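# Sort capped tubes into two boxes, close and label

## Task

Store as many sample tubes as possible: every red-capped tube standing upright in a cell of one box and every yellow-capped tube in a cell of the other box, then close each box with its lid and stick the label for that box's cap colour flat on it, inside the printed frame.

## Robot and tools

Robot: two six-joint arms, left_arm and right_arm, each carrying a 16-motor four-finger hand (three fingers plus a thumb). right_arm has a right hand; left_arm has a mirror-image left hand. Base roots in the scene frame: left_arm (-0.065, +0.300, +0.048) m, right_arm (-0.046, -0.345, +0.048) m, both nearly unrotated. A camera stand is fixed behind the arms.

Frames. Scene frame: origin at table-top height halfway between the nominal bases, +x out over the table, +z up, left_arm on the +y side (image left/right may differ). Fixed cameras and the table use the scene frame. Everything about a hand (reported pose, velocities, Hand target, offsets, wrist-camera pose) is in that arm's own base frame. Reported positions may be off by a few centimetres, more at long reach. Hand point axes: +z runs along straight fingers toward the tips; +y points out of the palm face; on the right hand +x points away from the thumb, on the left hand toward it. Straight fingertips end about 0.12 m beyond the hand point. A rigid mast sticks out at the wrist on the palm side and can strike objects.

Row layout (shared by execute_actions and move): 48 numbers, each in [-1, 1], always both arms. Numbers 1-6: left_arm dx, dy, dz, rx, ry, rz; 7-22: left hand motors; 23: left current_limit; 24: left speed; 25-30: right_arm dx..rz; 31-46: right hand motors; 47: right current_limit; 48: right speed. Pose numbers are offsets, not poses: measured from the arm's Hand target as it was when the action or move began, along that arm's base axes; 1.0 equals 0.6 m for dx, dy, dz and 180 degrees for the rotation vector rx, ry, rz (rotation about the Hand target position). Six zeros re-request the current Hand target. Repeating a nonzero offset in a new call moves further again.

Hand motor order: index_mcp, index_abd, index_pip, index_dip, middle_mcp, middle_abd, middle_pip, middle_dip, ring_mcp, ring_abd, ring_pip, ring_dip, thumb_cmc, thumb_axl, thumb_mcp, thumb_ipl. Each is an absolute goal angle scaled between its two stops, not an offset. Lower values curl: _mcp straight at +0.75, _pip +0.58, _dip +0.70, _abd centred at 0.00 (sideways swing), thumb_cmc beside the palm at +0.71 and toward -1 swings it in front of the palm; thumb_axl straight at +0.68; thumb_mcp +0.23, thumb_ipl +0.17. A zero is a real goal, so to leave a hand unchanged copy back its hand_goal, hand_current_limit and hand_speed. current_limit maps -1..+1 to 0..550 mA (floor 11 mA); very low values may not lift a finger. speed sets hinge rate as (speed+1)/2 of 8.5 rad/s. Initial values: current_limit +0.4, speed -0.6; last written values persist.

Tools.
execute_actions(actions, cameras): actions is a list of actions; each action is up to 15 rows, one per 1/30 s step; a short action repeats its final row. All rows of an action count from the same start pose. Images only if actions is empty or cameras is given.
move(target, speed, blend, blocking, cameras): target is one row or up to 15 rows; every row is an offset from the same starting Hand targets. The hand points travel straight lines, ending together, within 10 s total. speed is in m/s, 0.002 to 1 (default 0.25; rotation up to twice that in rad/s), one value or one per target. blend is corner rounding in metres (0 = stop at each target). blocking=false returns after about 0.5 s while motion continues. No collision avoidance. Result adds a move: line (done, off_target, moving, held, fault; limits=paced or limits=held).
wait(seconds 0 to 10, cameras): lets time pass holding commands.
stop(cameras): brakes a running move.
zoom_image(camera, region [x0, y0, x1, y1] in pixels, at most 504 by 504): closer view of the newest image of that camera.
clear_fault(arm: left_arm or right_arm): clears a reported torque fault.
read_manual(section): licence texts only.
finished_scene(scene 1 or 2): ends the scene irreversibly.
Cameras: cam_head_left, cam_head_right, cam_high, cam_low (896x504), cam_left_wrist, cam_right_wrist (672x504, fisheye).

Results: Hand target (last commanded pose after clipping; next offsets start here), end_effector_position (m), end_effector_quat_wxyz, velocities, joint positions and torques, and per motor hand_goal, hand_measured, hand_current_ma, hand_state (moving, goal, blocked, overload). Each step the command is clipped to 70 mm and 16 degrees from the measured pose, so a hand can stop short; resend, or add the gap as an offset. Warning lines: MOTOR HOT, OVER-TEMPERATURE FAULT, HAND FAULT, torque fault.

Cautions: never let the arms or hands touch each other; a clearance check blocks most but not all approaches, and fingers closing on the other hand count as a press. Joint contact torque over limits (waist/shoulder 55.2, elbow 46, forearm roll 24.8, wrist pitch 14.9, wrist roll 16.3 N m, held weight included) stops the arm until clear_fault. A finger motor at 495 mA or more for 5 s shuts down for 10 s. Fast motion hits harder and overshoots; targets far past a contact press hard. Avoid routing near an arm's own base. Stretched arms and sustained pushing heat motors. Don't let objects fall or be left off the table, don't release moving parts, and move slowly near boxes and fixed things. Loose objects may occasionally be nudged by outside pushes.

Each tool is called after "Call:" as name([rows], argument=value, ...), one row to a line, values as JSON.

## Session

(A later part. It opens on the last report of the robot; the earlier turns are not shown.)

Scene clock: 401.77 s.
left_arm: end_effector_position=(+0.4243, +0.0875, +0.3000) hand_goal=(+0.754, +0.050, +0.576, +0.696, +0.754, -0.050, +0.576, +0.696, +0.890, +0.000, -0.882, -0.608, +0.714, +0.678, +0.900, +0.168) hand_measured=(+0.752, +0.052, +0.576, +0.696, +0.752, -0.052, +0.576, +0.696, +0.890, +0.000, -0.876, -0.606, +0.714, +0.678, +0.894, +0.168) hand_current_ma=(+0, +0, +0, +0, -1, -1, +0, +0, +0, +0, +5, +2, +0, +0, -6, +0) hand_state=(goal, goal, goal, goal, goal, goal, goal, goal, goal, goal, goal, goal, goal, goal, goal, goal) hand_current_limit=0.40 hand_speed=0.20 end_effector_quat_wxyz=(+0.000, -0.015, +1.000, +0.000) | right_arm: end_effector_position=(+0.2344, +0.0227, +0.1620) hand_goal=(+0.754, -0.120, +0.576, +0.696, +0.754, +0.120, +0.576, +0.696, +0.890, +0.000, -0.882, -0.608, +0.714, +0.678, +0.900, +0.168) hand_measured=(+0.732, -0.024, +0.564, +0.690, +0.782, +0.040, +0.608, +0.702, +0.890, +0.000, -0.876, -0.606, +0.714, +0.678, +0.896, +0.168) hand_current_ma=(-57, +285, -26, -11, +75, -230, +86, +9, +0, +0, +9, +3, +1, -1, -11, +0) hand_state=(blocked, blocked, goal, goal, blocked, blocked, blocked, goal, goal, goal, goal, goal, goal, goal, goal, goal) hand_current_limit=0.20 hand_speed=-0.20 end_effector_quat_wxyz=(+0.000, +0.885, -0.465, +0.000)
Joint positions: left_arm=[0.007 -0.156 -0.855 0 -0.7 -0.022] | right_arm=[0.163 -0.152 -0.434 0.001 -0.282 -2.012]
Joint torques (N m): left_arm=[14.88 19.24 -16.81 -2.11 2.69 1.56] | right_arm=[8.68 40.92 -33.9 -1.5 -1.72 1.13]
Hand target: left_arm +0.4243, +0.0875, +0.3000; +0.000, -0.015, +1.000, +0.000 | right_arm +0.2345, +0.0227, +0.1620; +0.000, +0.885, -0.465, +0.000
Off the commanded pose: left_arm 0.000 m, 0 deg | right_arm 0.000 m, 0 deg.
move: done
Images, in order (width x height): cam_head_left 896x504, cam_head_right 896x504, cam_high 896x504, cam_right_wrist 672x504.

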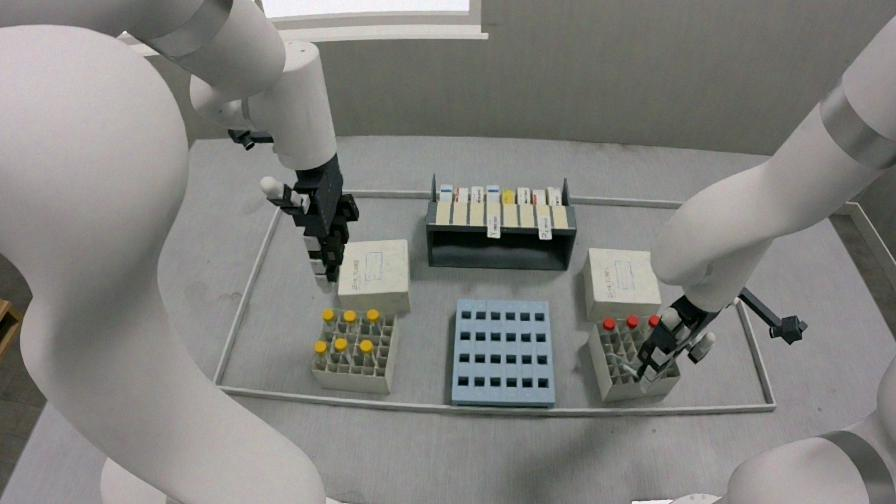

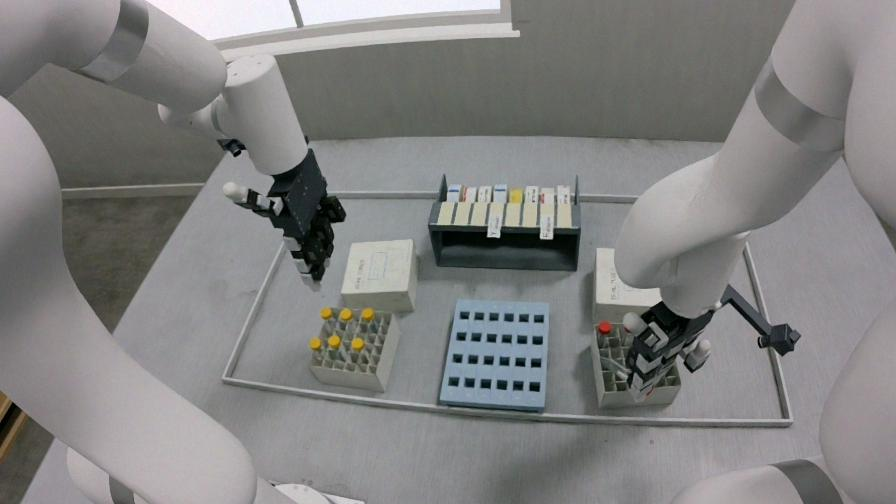

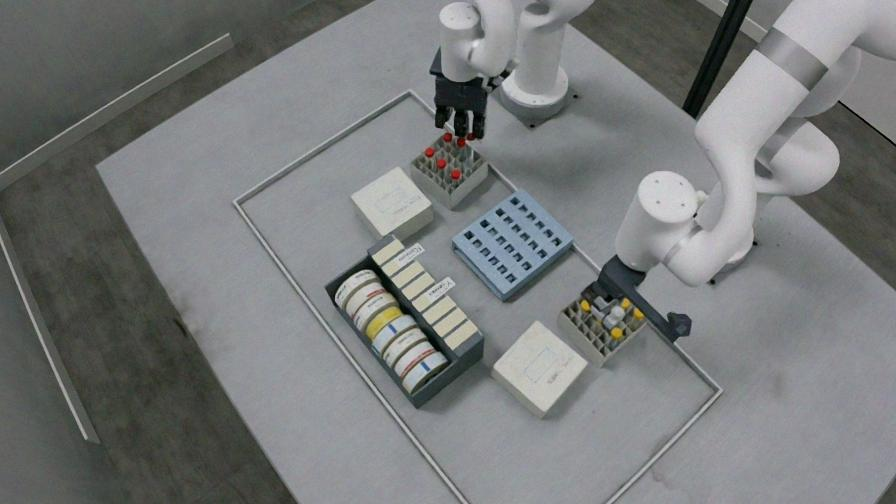

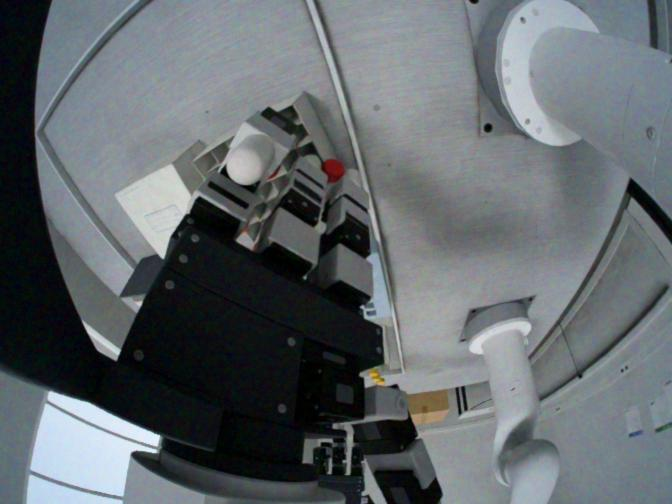

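Call:
move([
  [0,0,0,0,0,0,0.754,0.05,0.576,0.696,0.754,-0.05,0.576,0.696,0.89,0,-0.883,-0.609,0.714,0.678,0.9,0.168,0.4,0.2,0.0325,0.0225,0.0667,0,0,0,0.754,-0.12,0.576,0.696,0.754,0.12,0.576,0.696,0.89,0,-0.883,-0.609,0.714,0.678,0.9,0.168,0.2,-0.2],
  [0,0,0,0,0,0,0.754,0.05,0.576,0.696,0.754,-0.05,0.576,0.696,0.89,0,-0.883,-0.609,0.714,0.678,0.9,0.168,0.4,0.2,0.0677,0.0468,0.0967,0,0,0,0.754,-0.12,0.576,0.696,0.754,0.12,0.576,0.696,0.89,0,-0.883,-0.609,0.714,0.678,0.9,0.168,0.2,-0.2],
  [0,0,0,0,0,0,0.754,0.05,0.576,0.696,0.754,-0.05,0.576,0.696,0.89,0,-0.883,-0.609,0.714,0.678,0.9,0.168,0.4,0.2,0.1298,0.0899,0.124,0,0,0,0.754,-0.12,0.576,0.696,0.754,0.12,0.576,0.696,0.89,0,-0.883,-0.609,0.714,0.678,0.9,0.168,0.2,-0.2],
], speed=0.1, blend=[0.01,0.01,0], cameras=["cam_head_left","cam_head_right","cam_high","cam_right_wrist","cam_low"])

Call:
zoom_image(camera="cam_right_wrist", region=[200, 20, 420, 240])

Call:
zoom_image(camera="cam_head_right", region=[570, 270, 710, 410])

Call:
zoom_image(camera="cam_high", region=[400, 90, 520, 210])

Call:
zoom_image(camera="cam_low", region=[220, 160, 350, 290])

Scene clock: 407.90 s.
left_arm: end_effector_position=(+0.4243, +0.0875, +0.3000) hand_goal=(+0.754, +0.050, +0.576, +0.696, +0.754, -0.050, +0.576, +0.696, +0.890, +0.000, -0.882, -0.608, +0.714, +0.678, +0.900, +0.168) hand_measured=(+0.752, +0.052, +0.576, +0.696, +0.752, -0.052, +0.576, +0.696, +0.890, +0.000, -0.876, -0.606, +0.714, +0.678, +0.894, +0.168) hand_current_ma=(+0, +0, +0, +0, -1, -1, +0, +0, +0, +0, +5, +2, +0, +0, -6, +0) hand_state=(goal, goal, goal, goal, goal, goal, goal, goal, goal, goal, goal, goal, goal, goal, goal, goal) hand_current_limit=0.40 hand_speed=0.20 end_effector_quat_wxyz=(+0.000, -0.015, +1.000, +0.000) | right_arm: end_effector_position=(+0.3123, +0.0766, +0.2364) hand_goal=(+0.754, -0.120, +0.576, +0.696, +0.754, +0.120, +0.576, +0.696, +0.890, +0.000, -0.882, -0.608, +0.714, +0.678, +0.900, +0.168) hand_measured=(+0.730, -0.024, +0.562, +0.690, +0.782, +0.040, +0.604, +0.702, +0.890, +0.000, -0.876, -0.606, +0.714, +0.678, +0.896, +0.168) hand_current_ma=(-62, +285, -29, -12, +75, -230, +69, +10, +0, +0, +9, +3, +1, -1, -11, +0) hand_state=(blocked, blocked, goal, goal, blocked, blocked, blocked, goal, goal, goal, goal, goal, goal, goal, goal, goal) hand_current_limit=0.20 hand_speed=-0.20 end_effector_quat_wxyz=(+0.000, +0.885, -0.465, +0.000)
Joint positions: left_arm=[0.007 -0.156 -0.855 0 -0.7 -0.022] | right_arm=[0.262 -0.167 -0.696 0 -0.529 -1.912]
Joint torques (N m): left_arm=[14.68 19.35 -16.67 -1.96 2.68 1.48] | right_arm=[8.5 17.14 -38.99 -3.96 -1.61 1.17]
Hand target: left_arm +0.4243, +0.0875, +0.3000; +0.000, -0.015, +1.000, +0.000 | right_arm +0.3123, +0.0766, +0.2364; +0.000, +0.885, -0.465, +0.000
Off the commanded pose: left_arm 0.000 m, 0 deg | right_arm 0.000 m, 0 deg.
move: done
Images, in order (width x height): cam_head_left 896x504, cam_head_right 896x504, cam_high 896x504, cam_low 896x504, cam_right_wrist 672x504.

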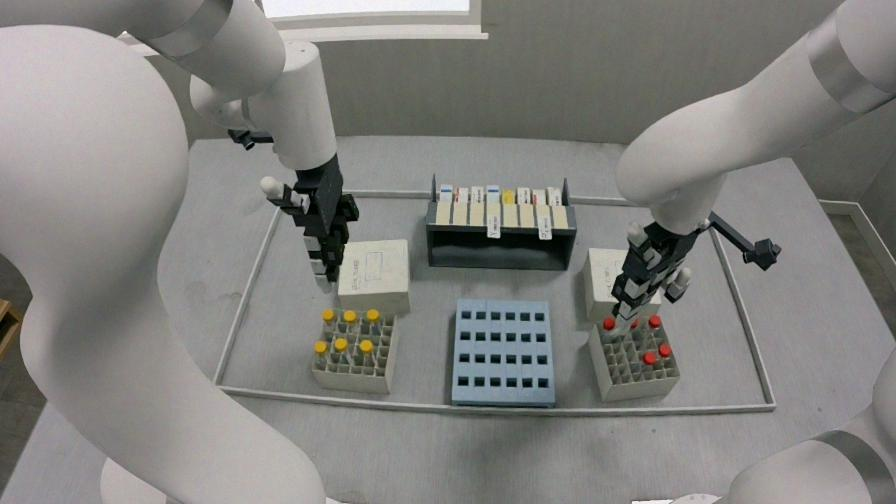

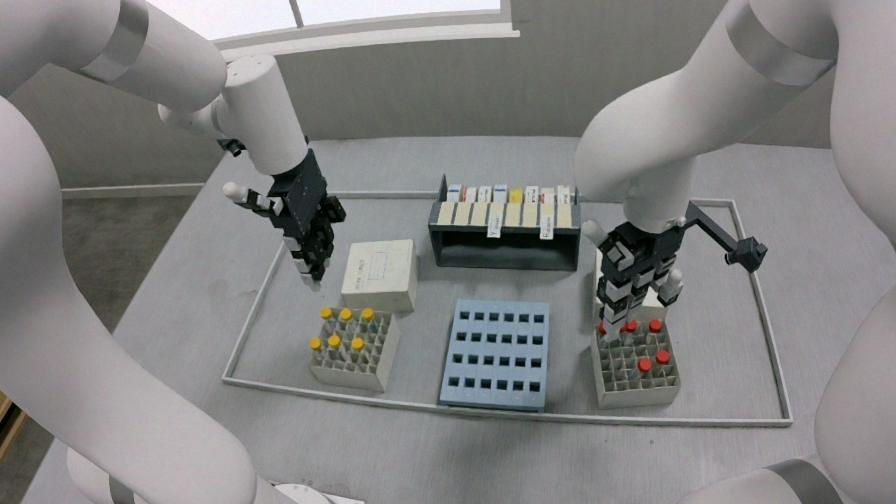

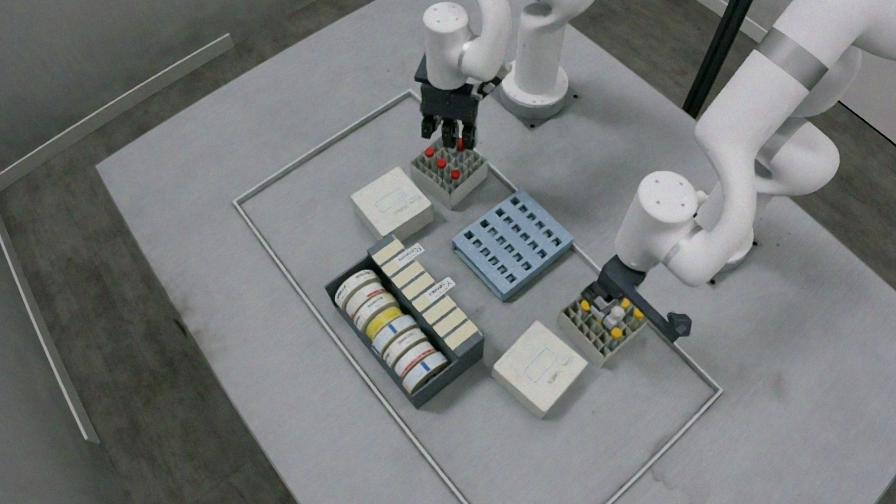

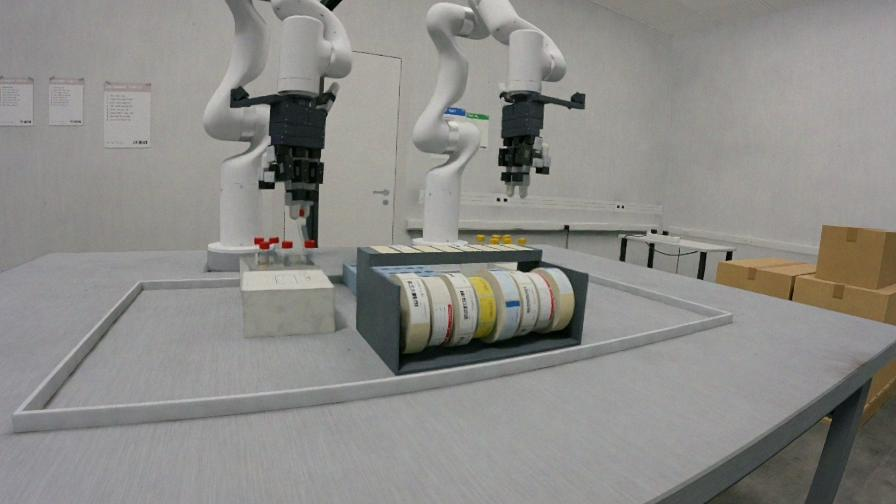

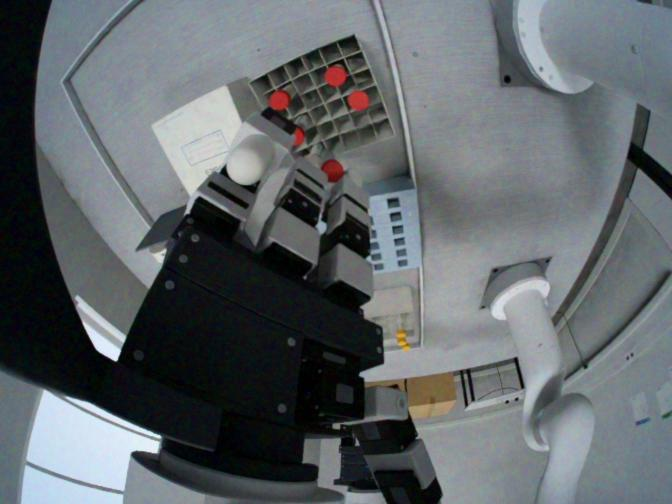

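Scaled by 2.291 from the camera's 672x504 image, which has a finer 960x720 frame.

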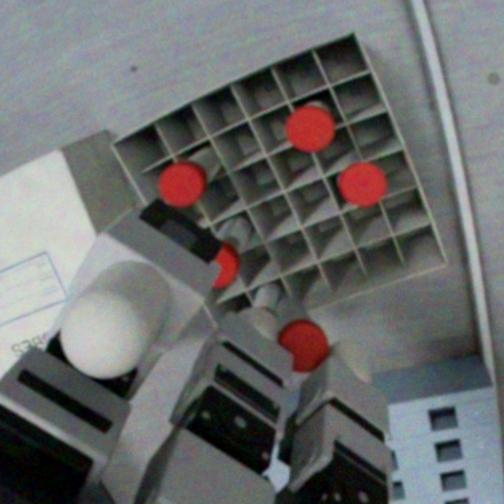

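Scaled by 3.600 from the camera's 896x504 image, which has a finer 1280x720 frame.

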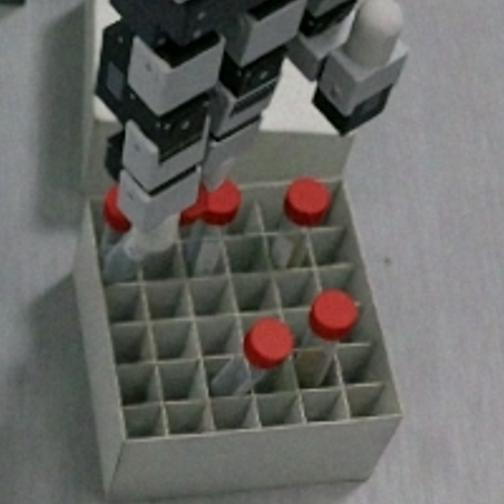

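Scaled by 4.200 from the camera's 896x504 image, which has a finer 1280x720 frame.

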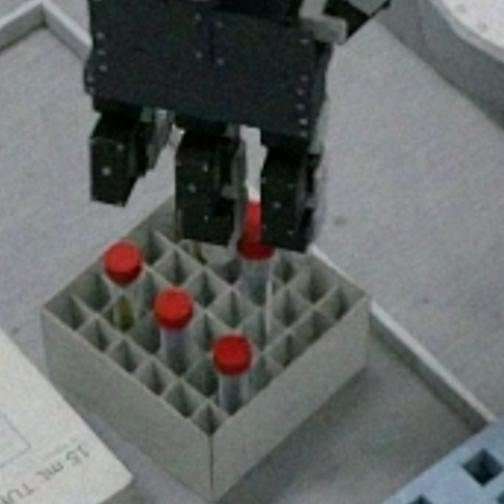

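Scaled by 3.877 from the camera's 896x504 image, which has a finer 1280x720 frame.

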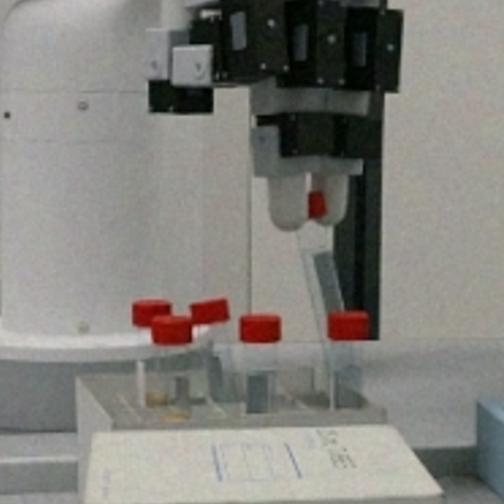

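Call:
zoom_image(camera="cam_head_left", region=[580, 270, 680, 370])

Call:
zoom_image(camera="cam_head_right", region=[580, 280, 660, 360])

Call:
zoom_image(camera="cam_high", region=[430, 120, 500, 190])

Call:
zoom_image(camera="cam_right_wrist", region=[270, 110, 370, 210])

Scaled by 5.040 from the camera's 896x504 image, which has a finer 1280x720 frame.

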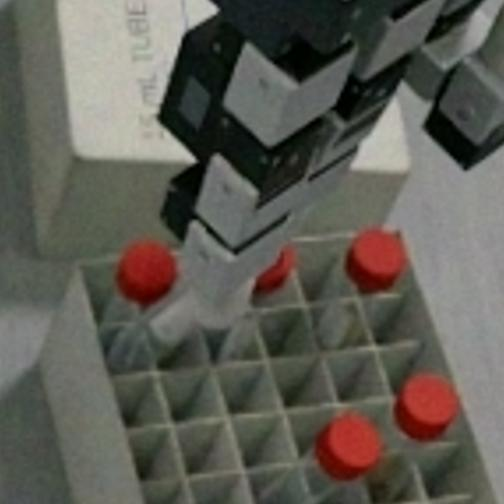

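Scaled by 6.300 from the camera's 896x504 image, which has a finer 1280x720 frame.

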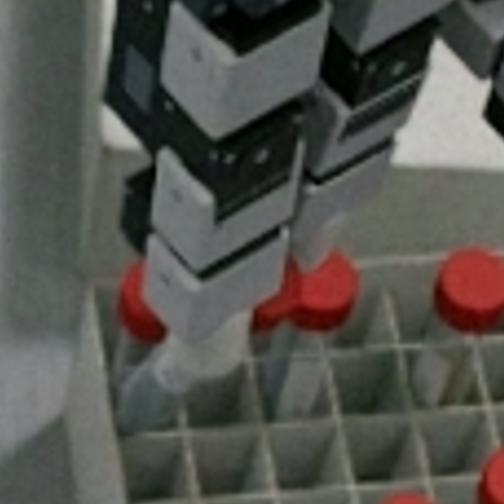

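Scaled by 7.200 from the camera's 896x504 image, which has a finer 1280x720 frame.

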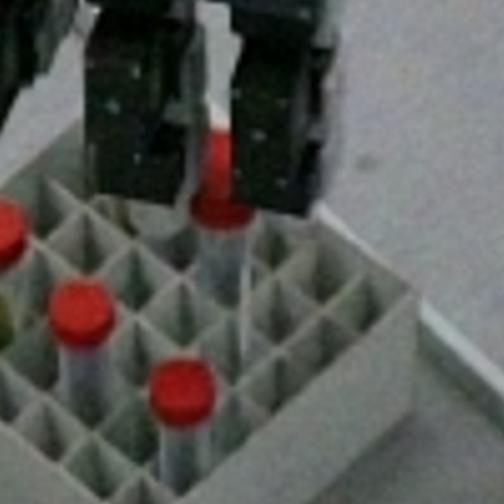

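Scaled by 5.040 from the camera's 672x504 image, which has a finer 960x720 frame.

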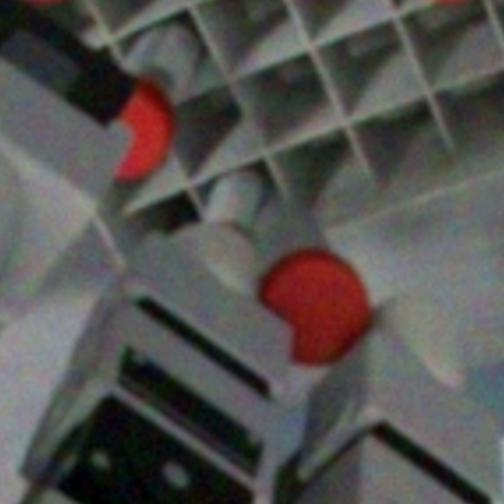

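Call:
move([
  [0,0,0,0,0,0,0.754,0.05,0.576,0.696,0.754,-0.05,0.576,0.696,0.89,0,-0.883,-0.609,0.714,0.678,0.9,0.168,0.4,0.2,0.022,0.0152,0.002,0,0,0,0.754,-0.12,0.576,0.696,0.754,0.12,0.576,0.696,0.89,0,-0.883,-0.609,0.714,0.678,0.9,0.168,0.2,-0.2],
  [0,0,0,0,0,0,0.754,0.05,0.576,0.696,0.754,-0.05,0.576,0.696,0.89,0,-0.883,-0.609,0.714,0.678,0.9,0.168,0.4,0.2,0.022,0.0152,0.04,0,0,0,0.754,-0.12,0.576,0.696,0.754,0.12,0.576,0.696,0.89,0,-0.883,-0.609,0.714,0.678,0.9,0.168,0.2,-0.2],
], speed=0.08, blend=[0.003,0], cameras=["cam_head_left","cam_head_right","cam_high","cam_right_wrist","cam_low"])

Call:
zoom_image(camera="cam_head_left", region=[580, 270, 680, 370])

Call:
zoom_image(camera="cam_head_right", region=[580, 270, 660, 350])

Call:
zoom_image(camera="cam_high", region=[420, 110, 500, 190])

Call:
zoom_image(camera="cam_low", region=[220, 160, 350, 290])

Scene clock: 420.20 s.
left_arm: end_effector_position=(+0.4243, +0.0875, +0.3000) hand_goal=(+0.754, +0.050, +0.576, +0.696, +0.754, -0.050, +0.576, +0.696, +0.890, +0.000, -0.882, -0.608, +0.714, +0.678, +0.900, +0.168) hand_measured=(+0.752, +0.052, +0.576, +0.696, +0.752, -0.052, +0.576, +0.696, +0.890, +0.000, -0.876, -0.606, +0.714, +0.678, +0.894, +0.168) hand_current_ma=(+0, +0, +0, +0, -1, -1, +0, +0, +0, +0, +5, +2, +0, +0, -6, +0) hand_state=(goal, goal, goal, goal, goal, goal, goal, goal, goal, goal, goal, goal, goal, goal, goal, goal) hand_current_limit=0.40 hand_speed=0.20 end_effector_quat_wxyz=(+0.000, -0.015, +1.000, +0.000) | right_arm: end_effector_position=(+0.3255, +0.0857, +0.2604) hand_goal=(+0.754, -0.120, +0.576, +0.696, +0.754, +0.120, +0.576, +0.696, +0.890, +0.000, -0.882, -0.608, +0.714, +0.678, +0.900, +0.168) hand_measured=(+0.730, -0.024, +0.562, +0.690, +0.782, +0.040, +0.600, +0.702, +0.890, +0.000, -0.876, -0.606, +0.714, +0.678, +0.896, +0.168) hand_current_ma=(-64, +285, -29, -12, +75, -230, +57, +10, +0, +0, +9, +3, +1, -1, -11, +0) hand_state=(blocked, blocked, goal, goal, blocked, blocked, blocked, goal, goal, goal, goal, goal, goal, goal, goal, goal) hand_current_limit=0.20 hand_speed=-0.20 end_effector_quat_wxyz=(+0.000, +0.885, -0.465, +0.000)
Joint positions: left_arm=[0.007 -0.156 -0.855 0 -0.7 -0.022] | right_arm=[0.275 -0.158 -0.753 0 -0.595 -1.899]
Joint torques (N m): left_arm=[15.02 19.96 -16.67 -1.97 2.63 1.52] | right_arm=[9.5 46.58 -40 -0.22 -1.63 1.18]
Hand target: left_arm +0.4243, +0.0875, +0.3000; +0.000, -0.015, +1.000, +0.000 | right_arm +0.3255, +0.0857, +0.2604; +0.000, +0.885, -0.465, +0.000
Off the commanded pose: left_arm 0.000 m, 0 deg | right_arm 0.000 m, 0 deg.
move: done
Images, in order (width x height): cam_head_left 896x504, cam_head_right 896x504, cam_high 896x504, cam_low 896x504, cam_right_wrist 672x504.

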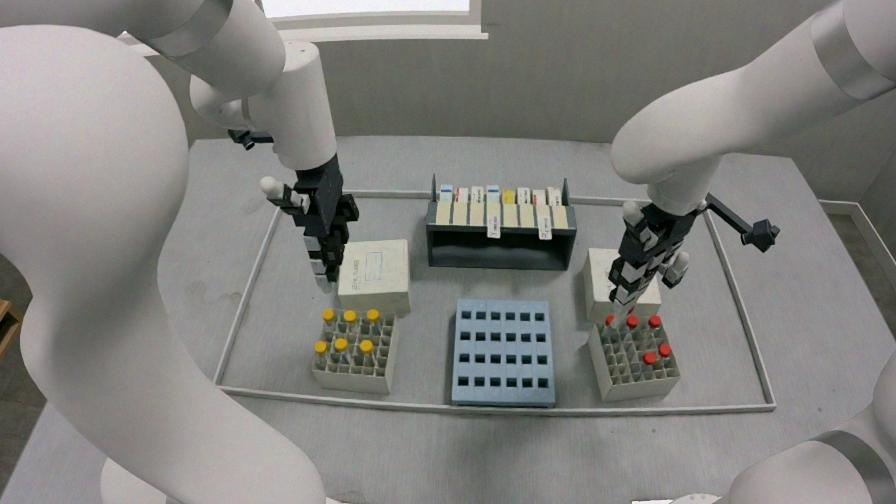

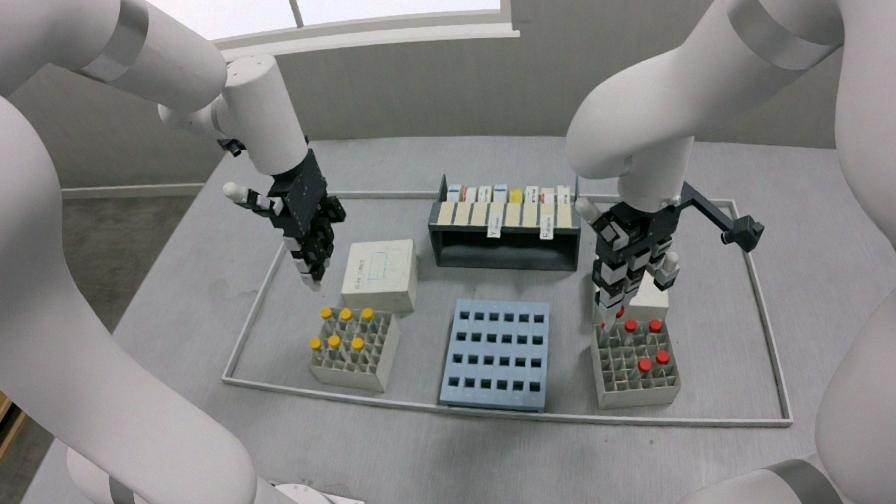

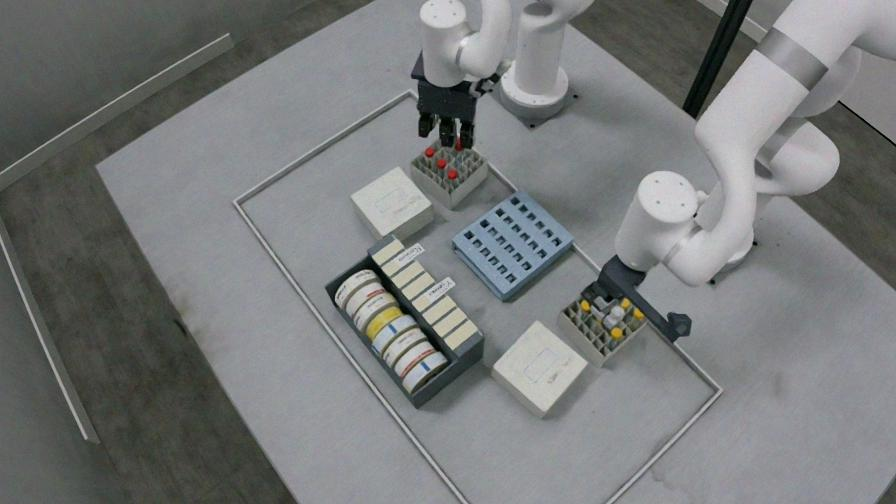

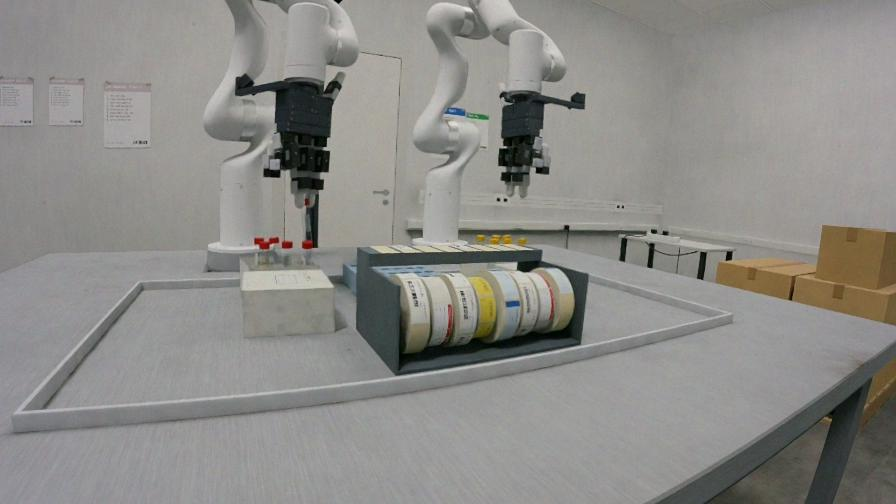

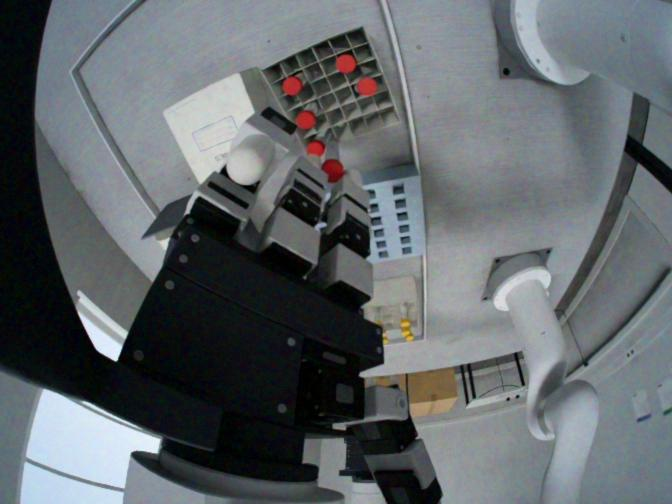

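Scaled by 5.040 from the camera's 896x504 image, which has a finer 1280x720 frame.

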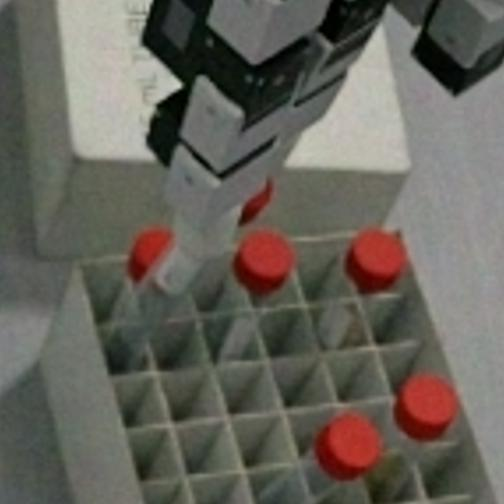

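Scaled by 6.300 from the camera's 896x504 image, which has a finer 1280x720 frame.

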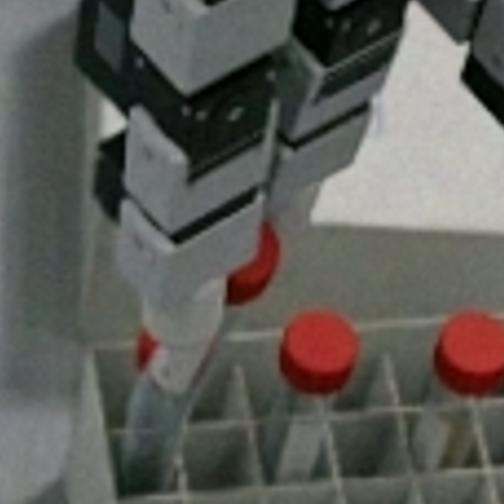

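Scaled by 6.300 from the camera's 896x504 image, which has a finer 1280x720 frame.

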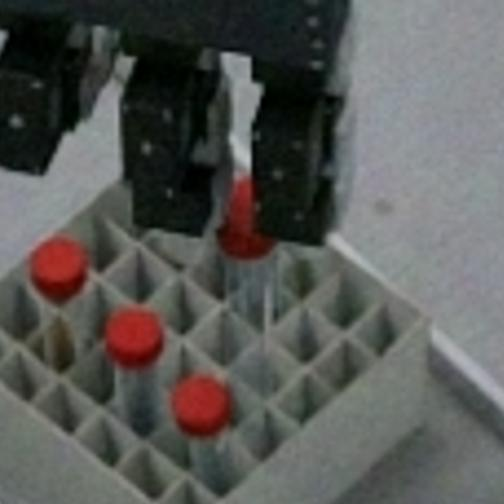

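Scaled by 3.877 from the camera's 896x504 image, which has a finer 1280x720 frame.

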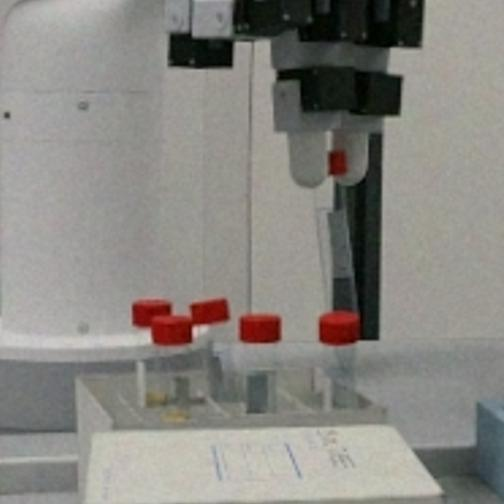

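Call:
zoom_image(camera="cam_high", region=[440, 120, 480, 160])

Call:
zoom_image(camera="cam_right_wrist", region=[280, 100, 380, 200])

Call:
zoom_image(camera="cam_low", region=[280, 180, 340, 260])

Call:
zoom_image(camera="cam_head_right", region=[590, 290, 640, 350])

Scaled by 12.600 from the camera's 896x504 image, which has a finer 1280x720 frame.

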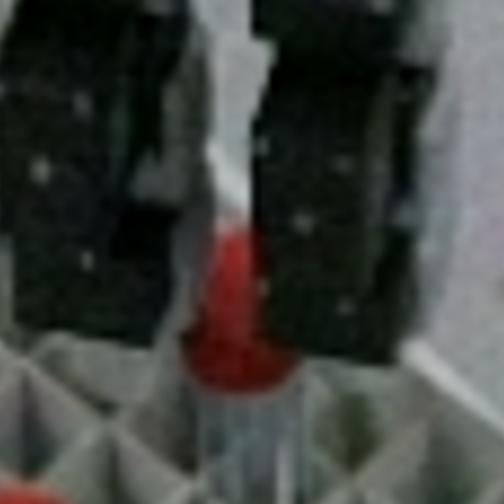

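Scaled by 5.040 from the camera's 672x504 image, which has a finer 960x720 frame.

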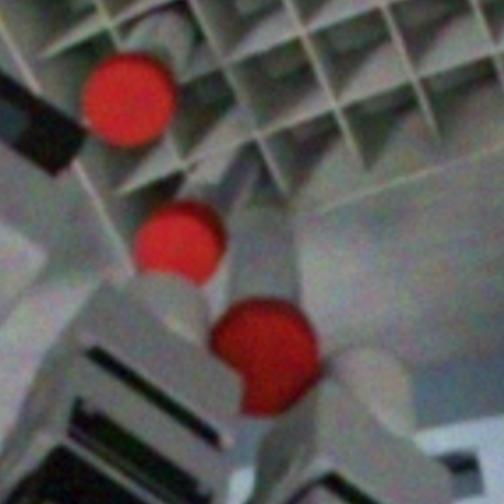

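Scaled by 6.300 from the camera's 896x504 image, which has a finer 1280x720 frame.

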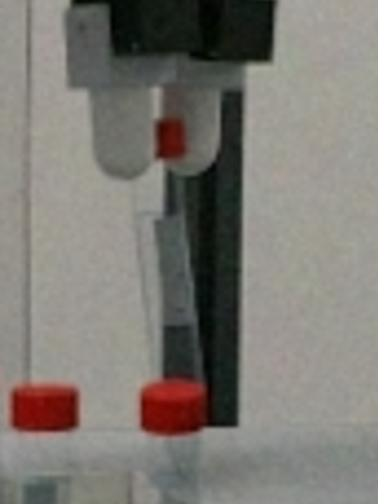

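Scaled by 8.400 from the camera's 896x504 image, which has a finer 1280x720 frame.

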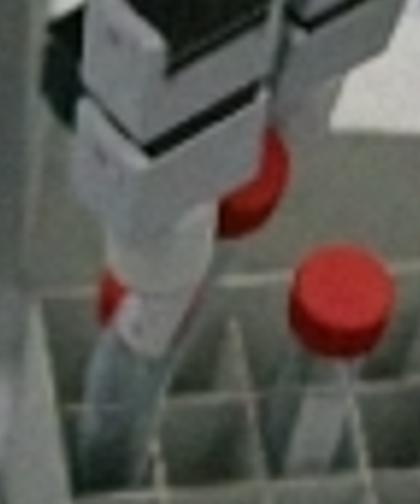

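Call:
move(target=[0,0,0,0,0,0,0.754,0.05,0.576,0.696,0.754,-0.05,0.576,0.696,0.89,0,-0.883,-0.609,0.714,0.678,0.9,0.168,0.4,0.2,-0.0108,0.0332,0.0385,-0.0316,0.0457,0,0.754,-0.12,0.576,0.696,0.754,0.12,0.576,0.696,0.89,0,-0.883,-0.609,0.714,0.678,0.9,0.168,0.2,-0.2], speed=0.12, cameras=["cam_head_left","cam_head_right","cam_high","cam_right_wrist","cam_low"])

Call:
zoom_image(camera="cam_head_left", region=[580, 280, 680, 380])

Call:
zoom_image(camera="cam_head_right", region=[580, 290, 660, 370])

Call:
zoom_image(camera="cam_high", region=[420, 110, 500, 190])

Call:
zoom_image(camera="cam_low", region=[240, 180, 340, 280])

Scene clock: 435.60 s.
left_arm: end_effector_position=(+0.4243, +0.0875, +0.3000) hand_goal=(+0.754, +0.050, +0.576, +0.696, +0.754, -0.050, +0.576, +0.696, +0.890, +0.000, -0.882, -0.608, +0.714, +0.678, +0.900, +0.168) hand_measured=(+0.752, +0.052, +0.576, +0.696, +0.752, -0.052, +0.576, +0.696, +0.890, +0.000, -0.876, -0.606, +0.714, +0.678, +0.894, +0.168) hand_current_ma=(+0, +0, +0, +0, -1, -1, +0, +0, +0, +0, +5, +2, +0, +0, -6, +0) hand_state=(goal, goal, goal, goal, goal, goal, goal, goal, goal, goal, goal, goal, goal, goal, goal, goal) hand_current_limit=0.40 hand_speed=0.20 end_effector_quat_wxyz=(+0.000, -0.015, +1.000, +0.000) | right_arm: end_effector_position=(+0.3190, +0.1056, +0.2835) hand_goal=(+0.754, -0.120, +0.576, +0.696, +0.754, +0.120, +0.576, +0.696, +0.890, +0.000, -0.882, -0.608, +0.714, +0.678, +0.900, +0.168) hand_measured=(+0.730, -0.024, +0.562, +0.690, +0.782, +0.040, +0.600, +0.702, +0.890, +0.000, -0.876, -0.606, +0.714, +0.678, +0.896, +0.168) hand_current_ma=(-64, +285, -29, -12, +75, -230, +57, +10, +0, +0, +9, +3, +1, -1, -11, +0) hand_state=(blocked, blocked, goal, goal, blocked, blocked, blocked, goal, goal, goal, goal, goal, goal, goal, goal, goal) hand_current_limit=0.20 hand_speed=-0.20 end_effector_quat_wxyz=(+0.077, +0.882, -0.463, -0.041)
Joint positions: left_arm=[0.007 -0.156 -0.855 0 -0.7 -0.022] | right_arm=[0.347 -0.231 -0.854 -0.062 -0.793 -1.78]
Joint torques (N m): left_arm=[14.83 19.51 -16.47 -1.9 2.7 1.44] | right_arm=[9.22 20.35 -40.1 -3.87 -1.9 1.2]
Hand target: left_arm +0.4243, +0.0875, +0.3000; +0.000, -0.015, +1.000, +0.000 | right_arm +0.3191, +0.1057, +0.2835; +0.077, +0.882, -0.463, -0.041
Off the commanded pose: left_arm 0.000 m, 0 deg | right_arm 0.000 m, 0 deg.
move: done
Images, in order (width x height): cam_head_left 896x504, cam_head_right 896x504, cam_high 896x504, cam_low 896x504, cam_right_wrist 672x504.

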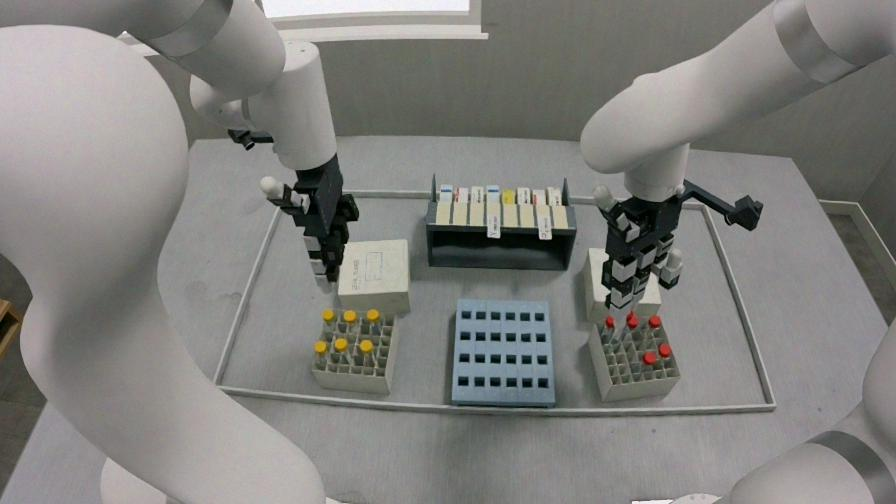

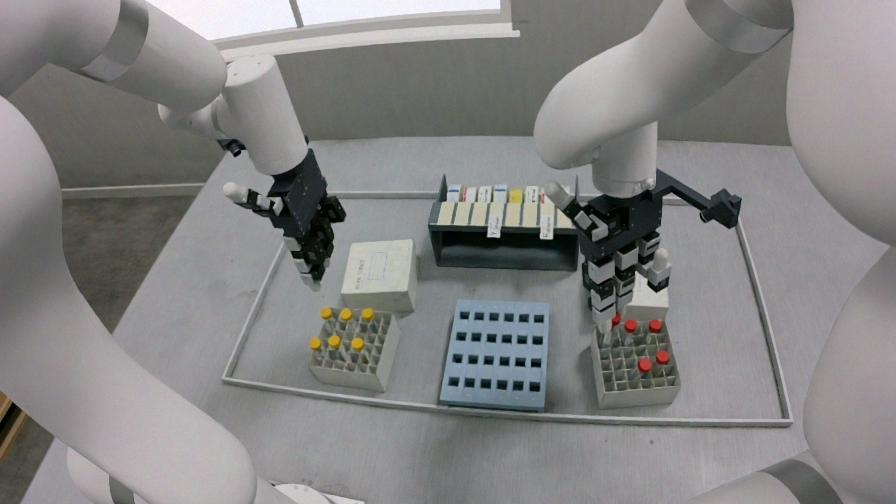

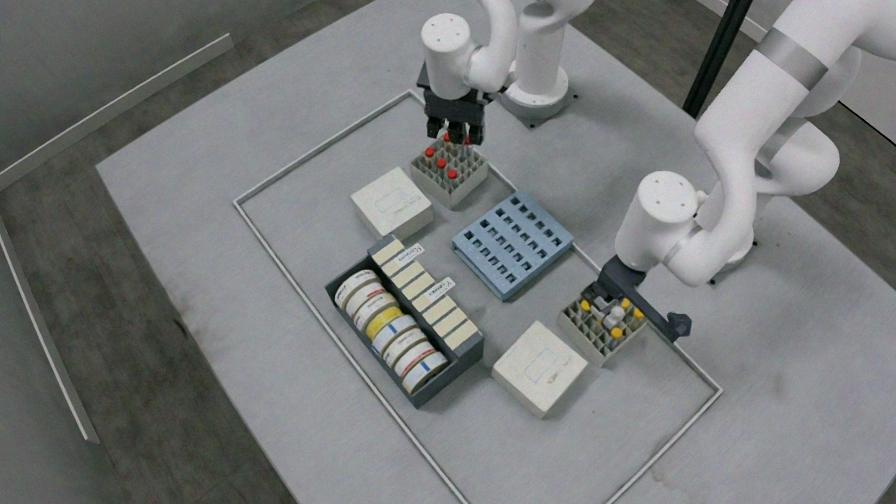

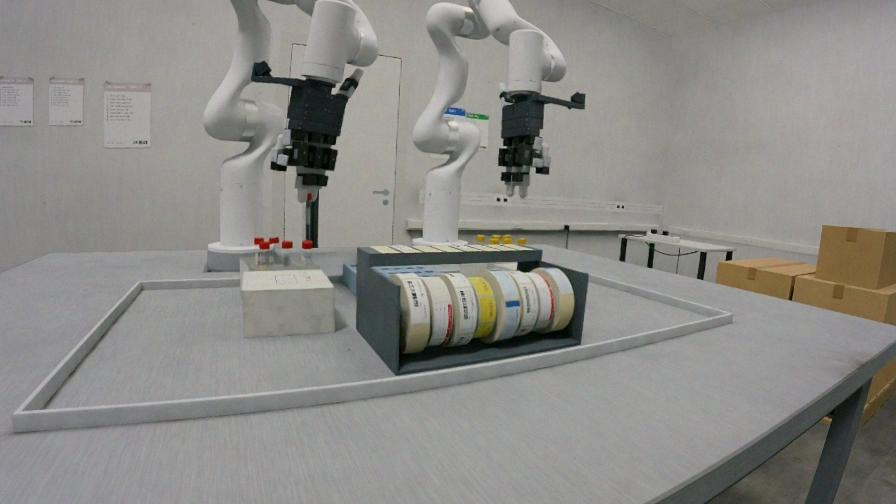

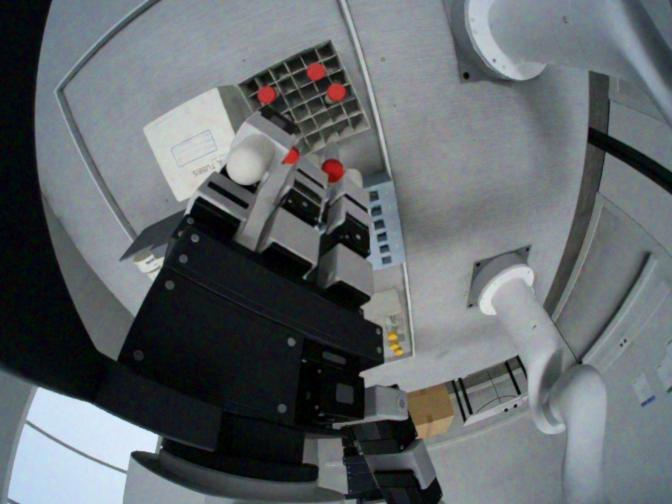

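Scaled by 5.040 from the camera's 896x504 image, which has a finer 1280x720 frame.

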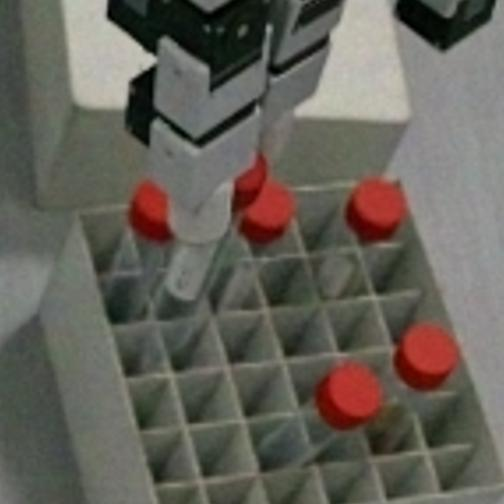

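Scaled by 6.300 from the camera's 896x504 image, which has a finer 1280x720 frame.

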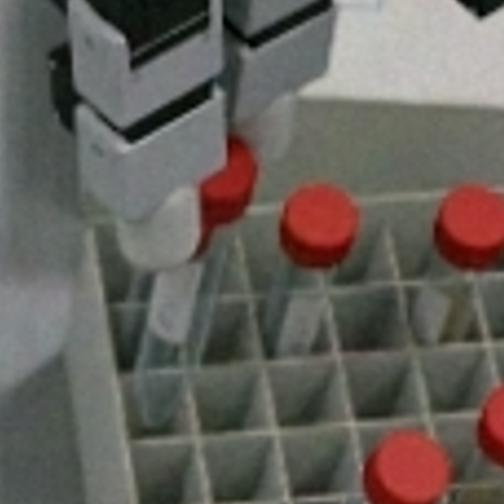

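Scaled by 6.300 from the camera's 896x504 image, which has a finer 1280x720 frame.

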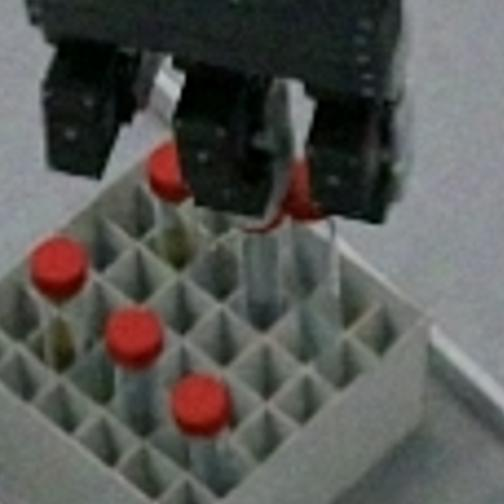

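Scaled by 5.040 from the camera's 896x504 image, which has a finer 1280x720 frame.

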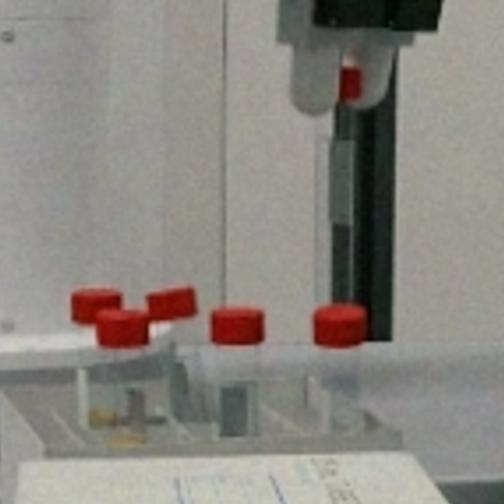

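Call:
zoom_image(camera="cam_head_left", region=[590, 310, 650, 370])

Call:
zoom_image(camera="cam_head_right", region=[585, 320, 645, 380])

Call:
zoom_image(camera="cam_high", region=[445, 130, 495, 180])

Call:
zoom_image(camera="cam_right_wrist", region=[260, 60, 380, 200])

Scaled by 8.400 from the camera's 896x504 image, which has a finer 1280x720 frame.

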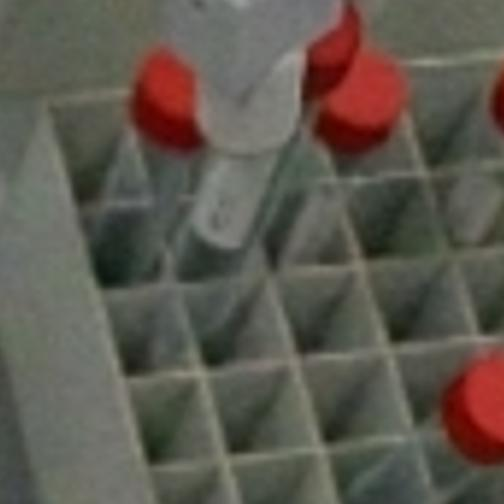

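Scaled by 8.400 from the camera's 896x504 image, which has a finer 1280x720 frame.

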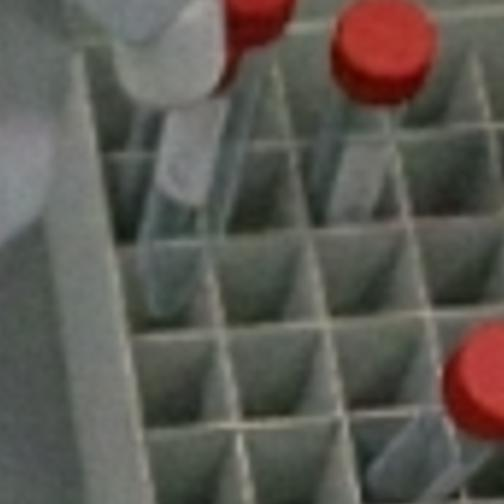

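Scaled by 10.080 from the camera's 896x504 image, which has a finer 1280x720 frame.

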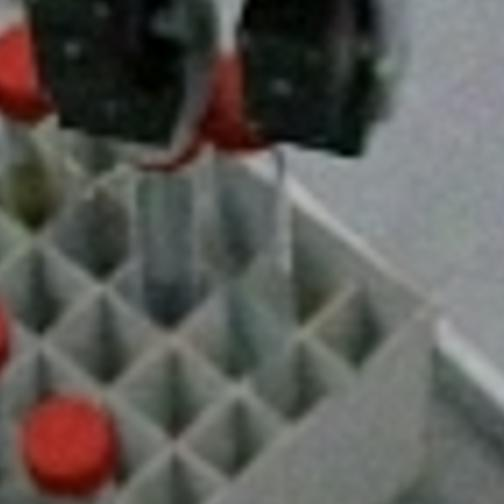

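Scaled by 3.600 from the camera's 672x504 image, which has a finer 960x720 frame.

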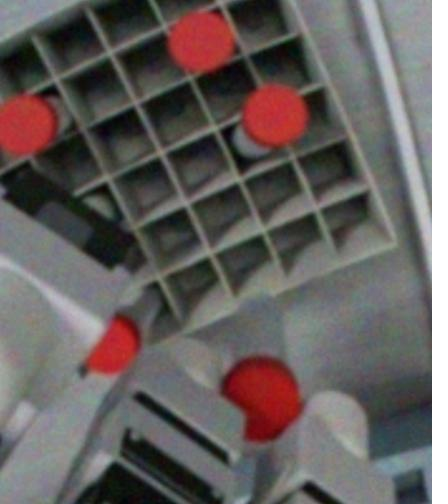

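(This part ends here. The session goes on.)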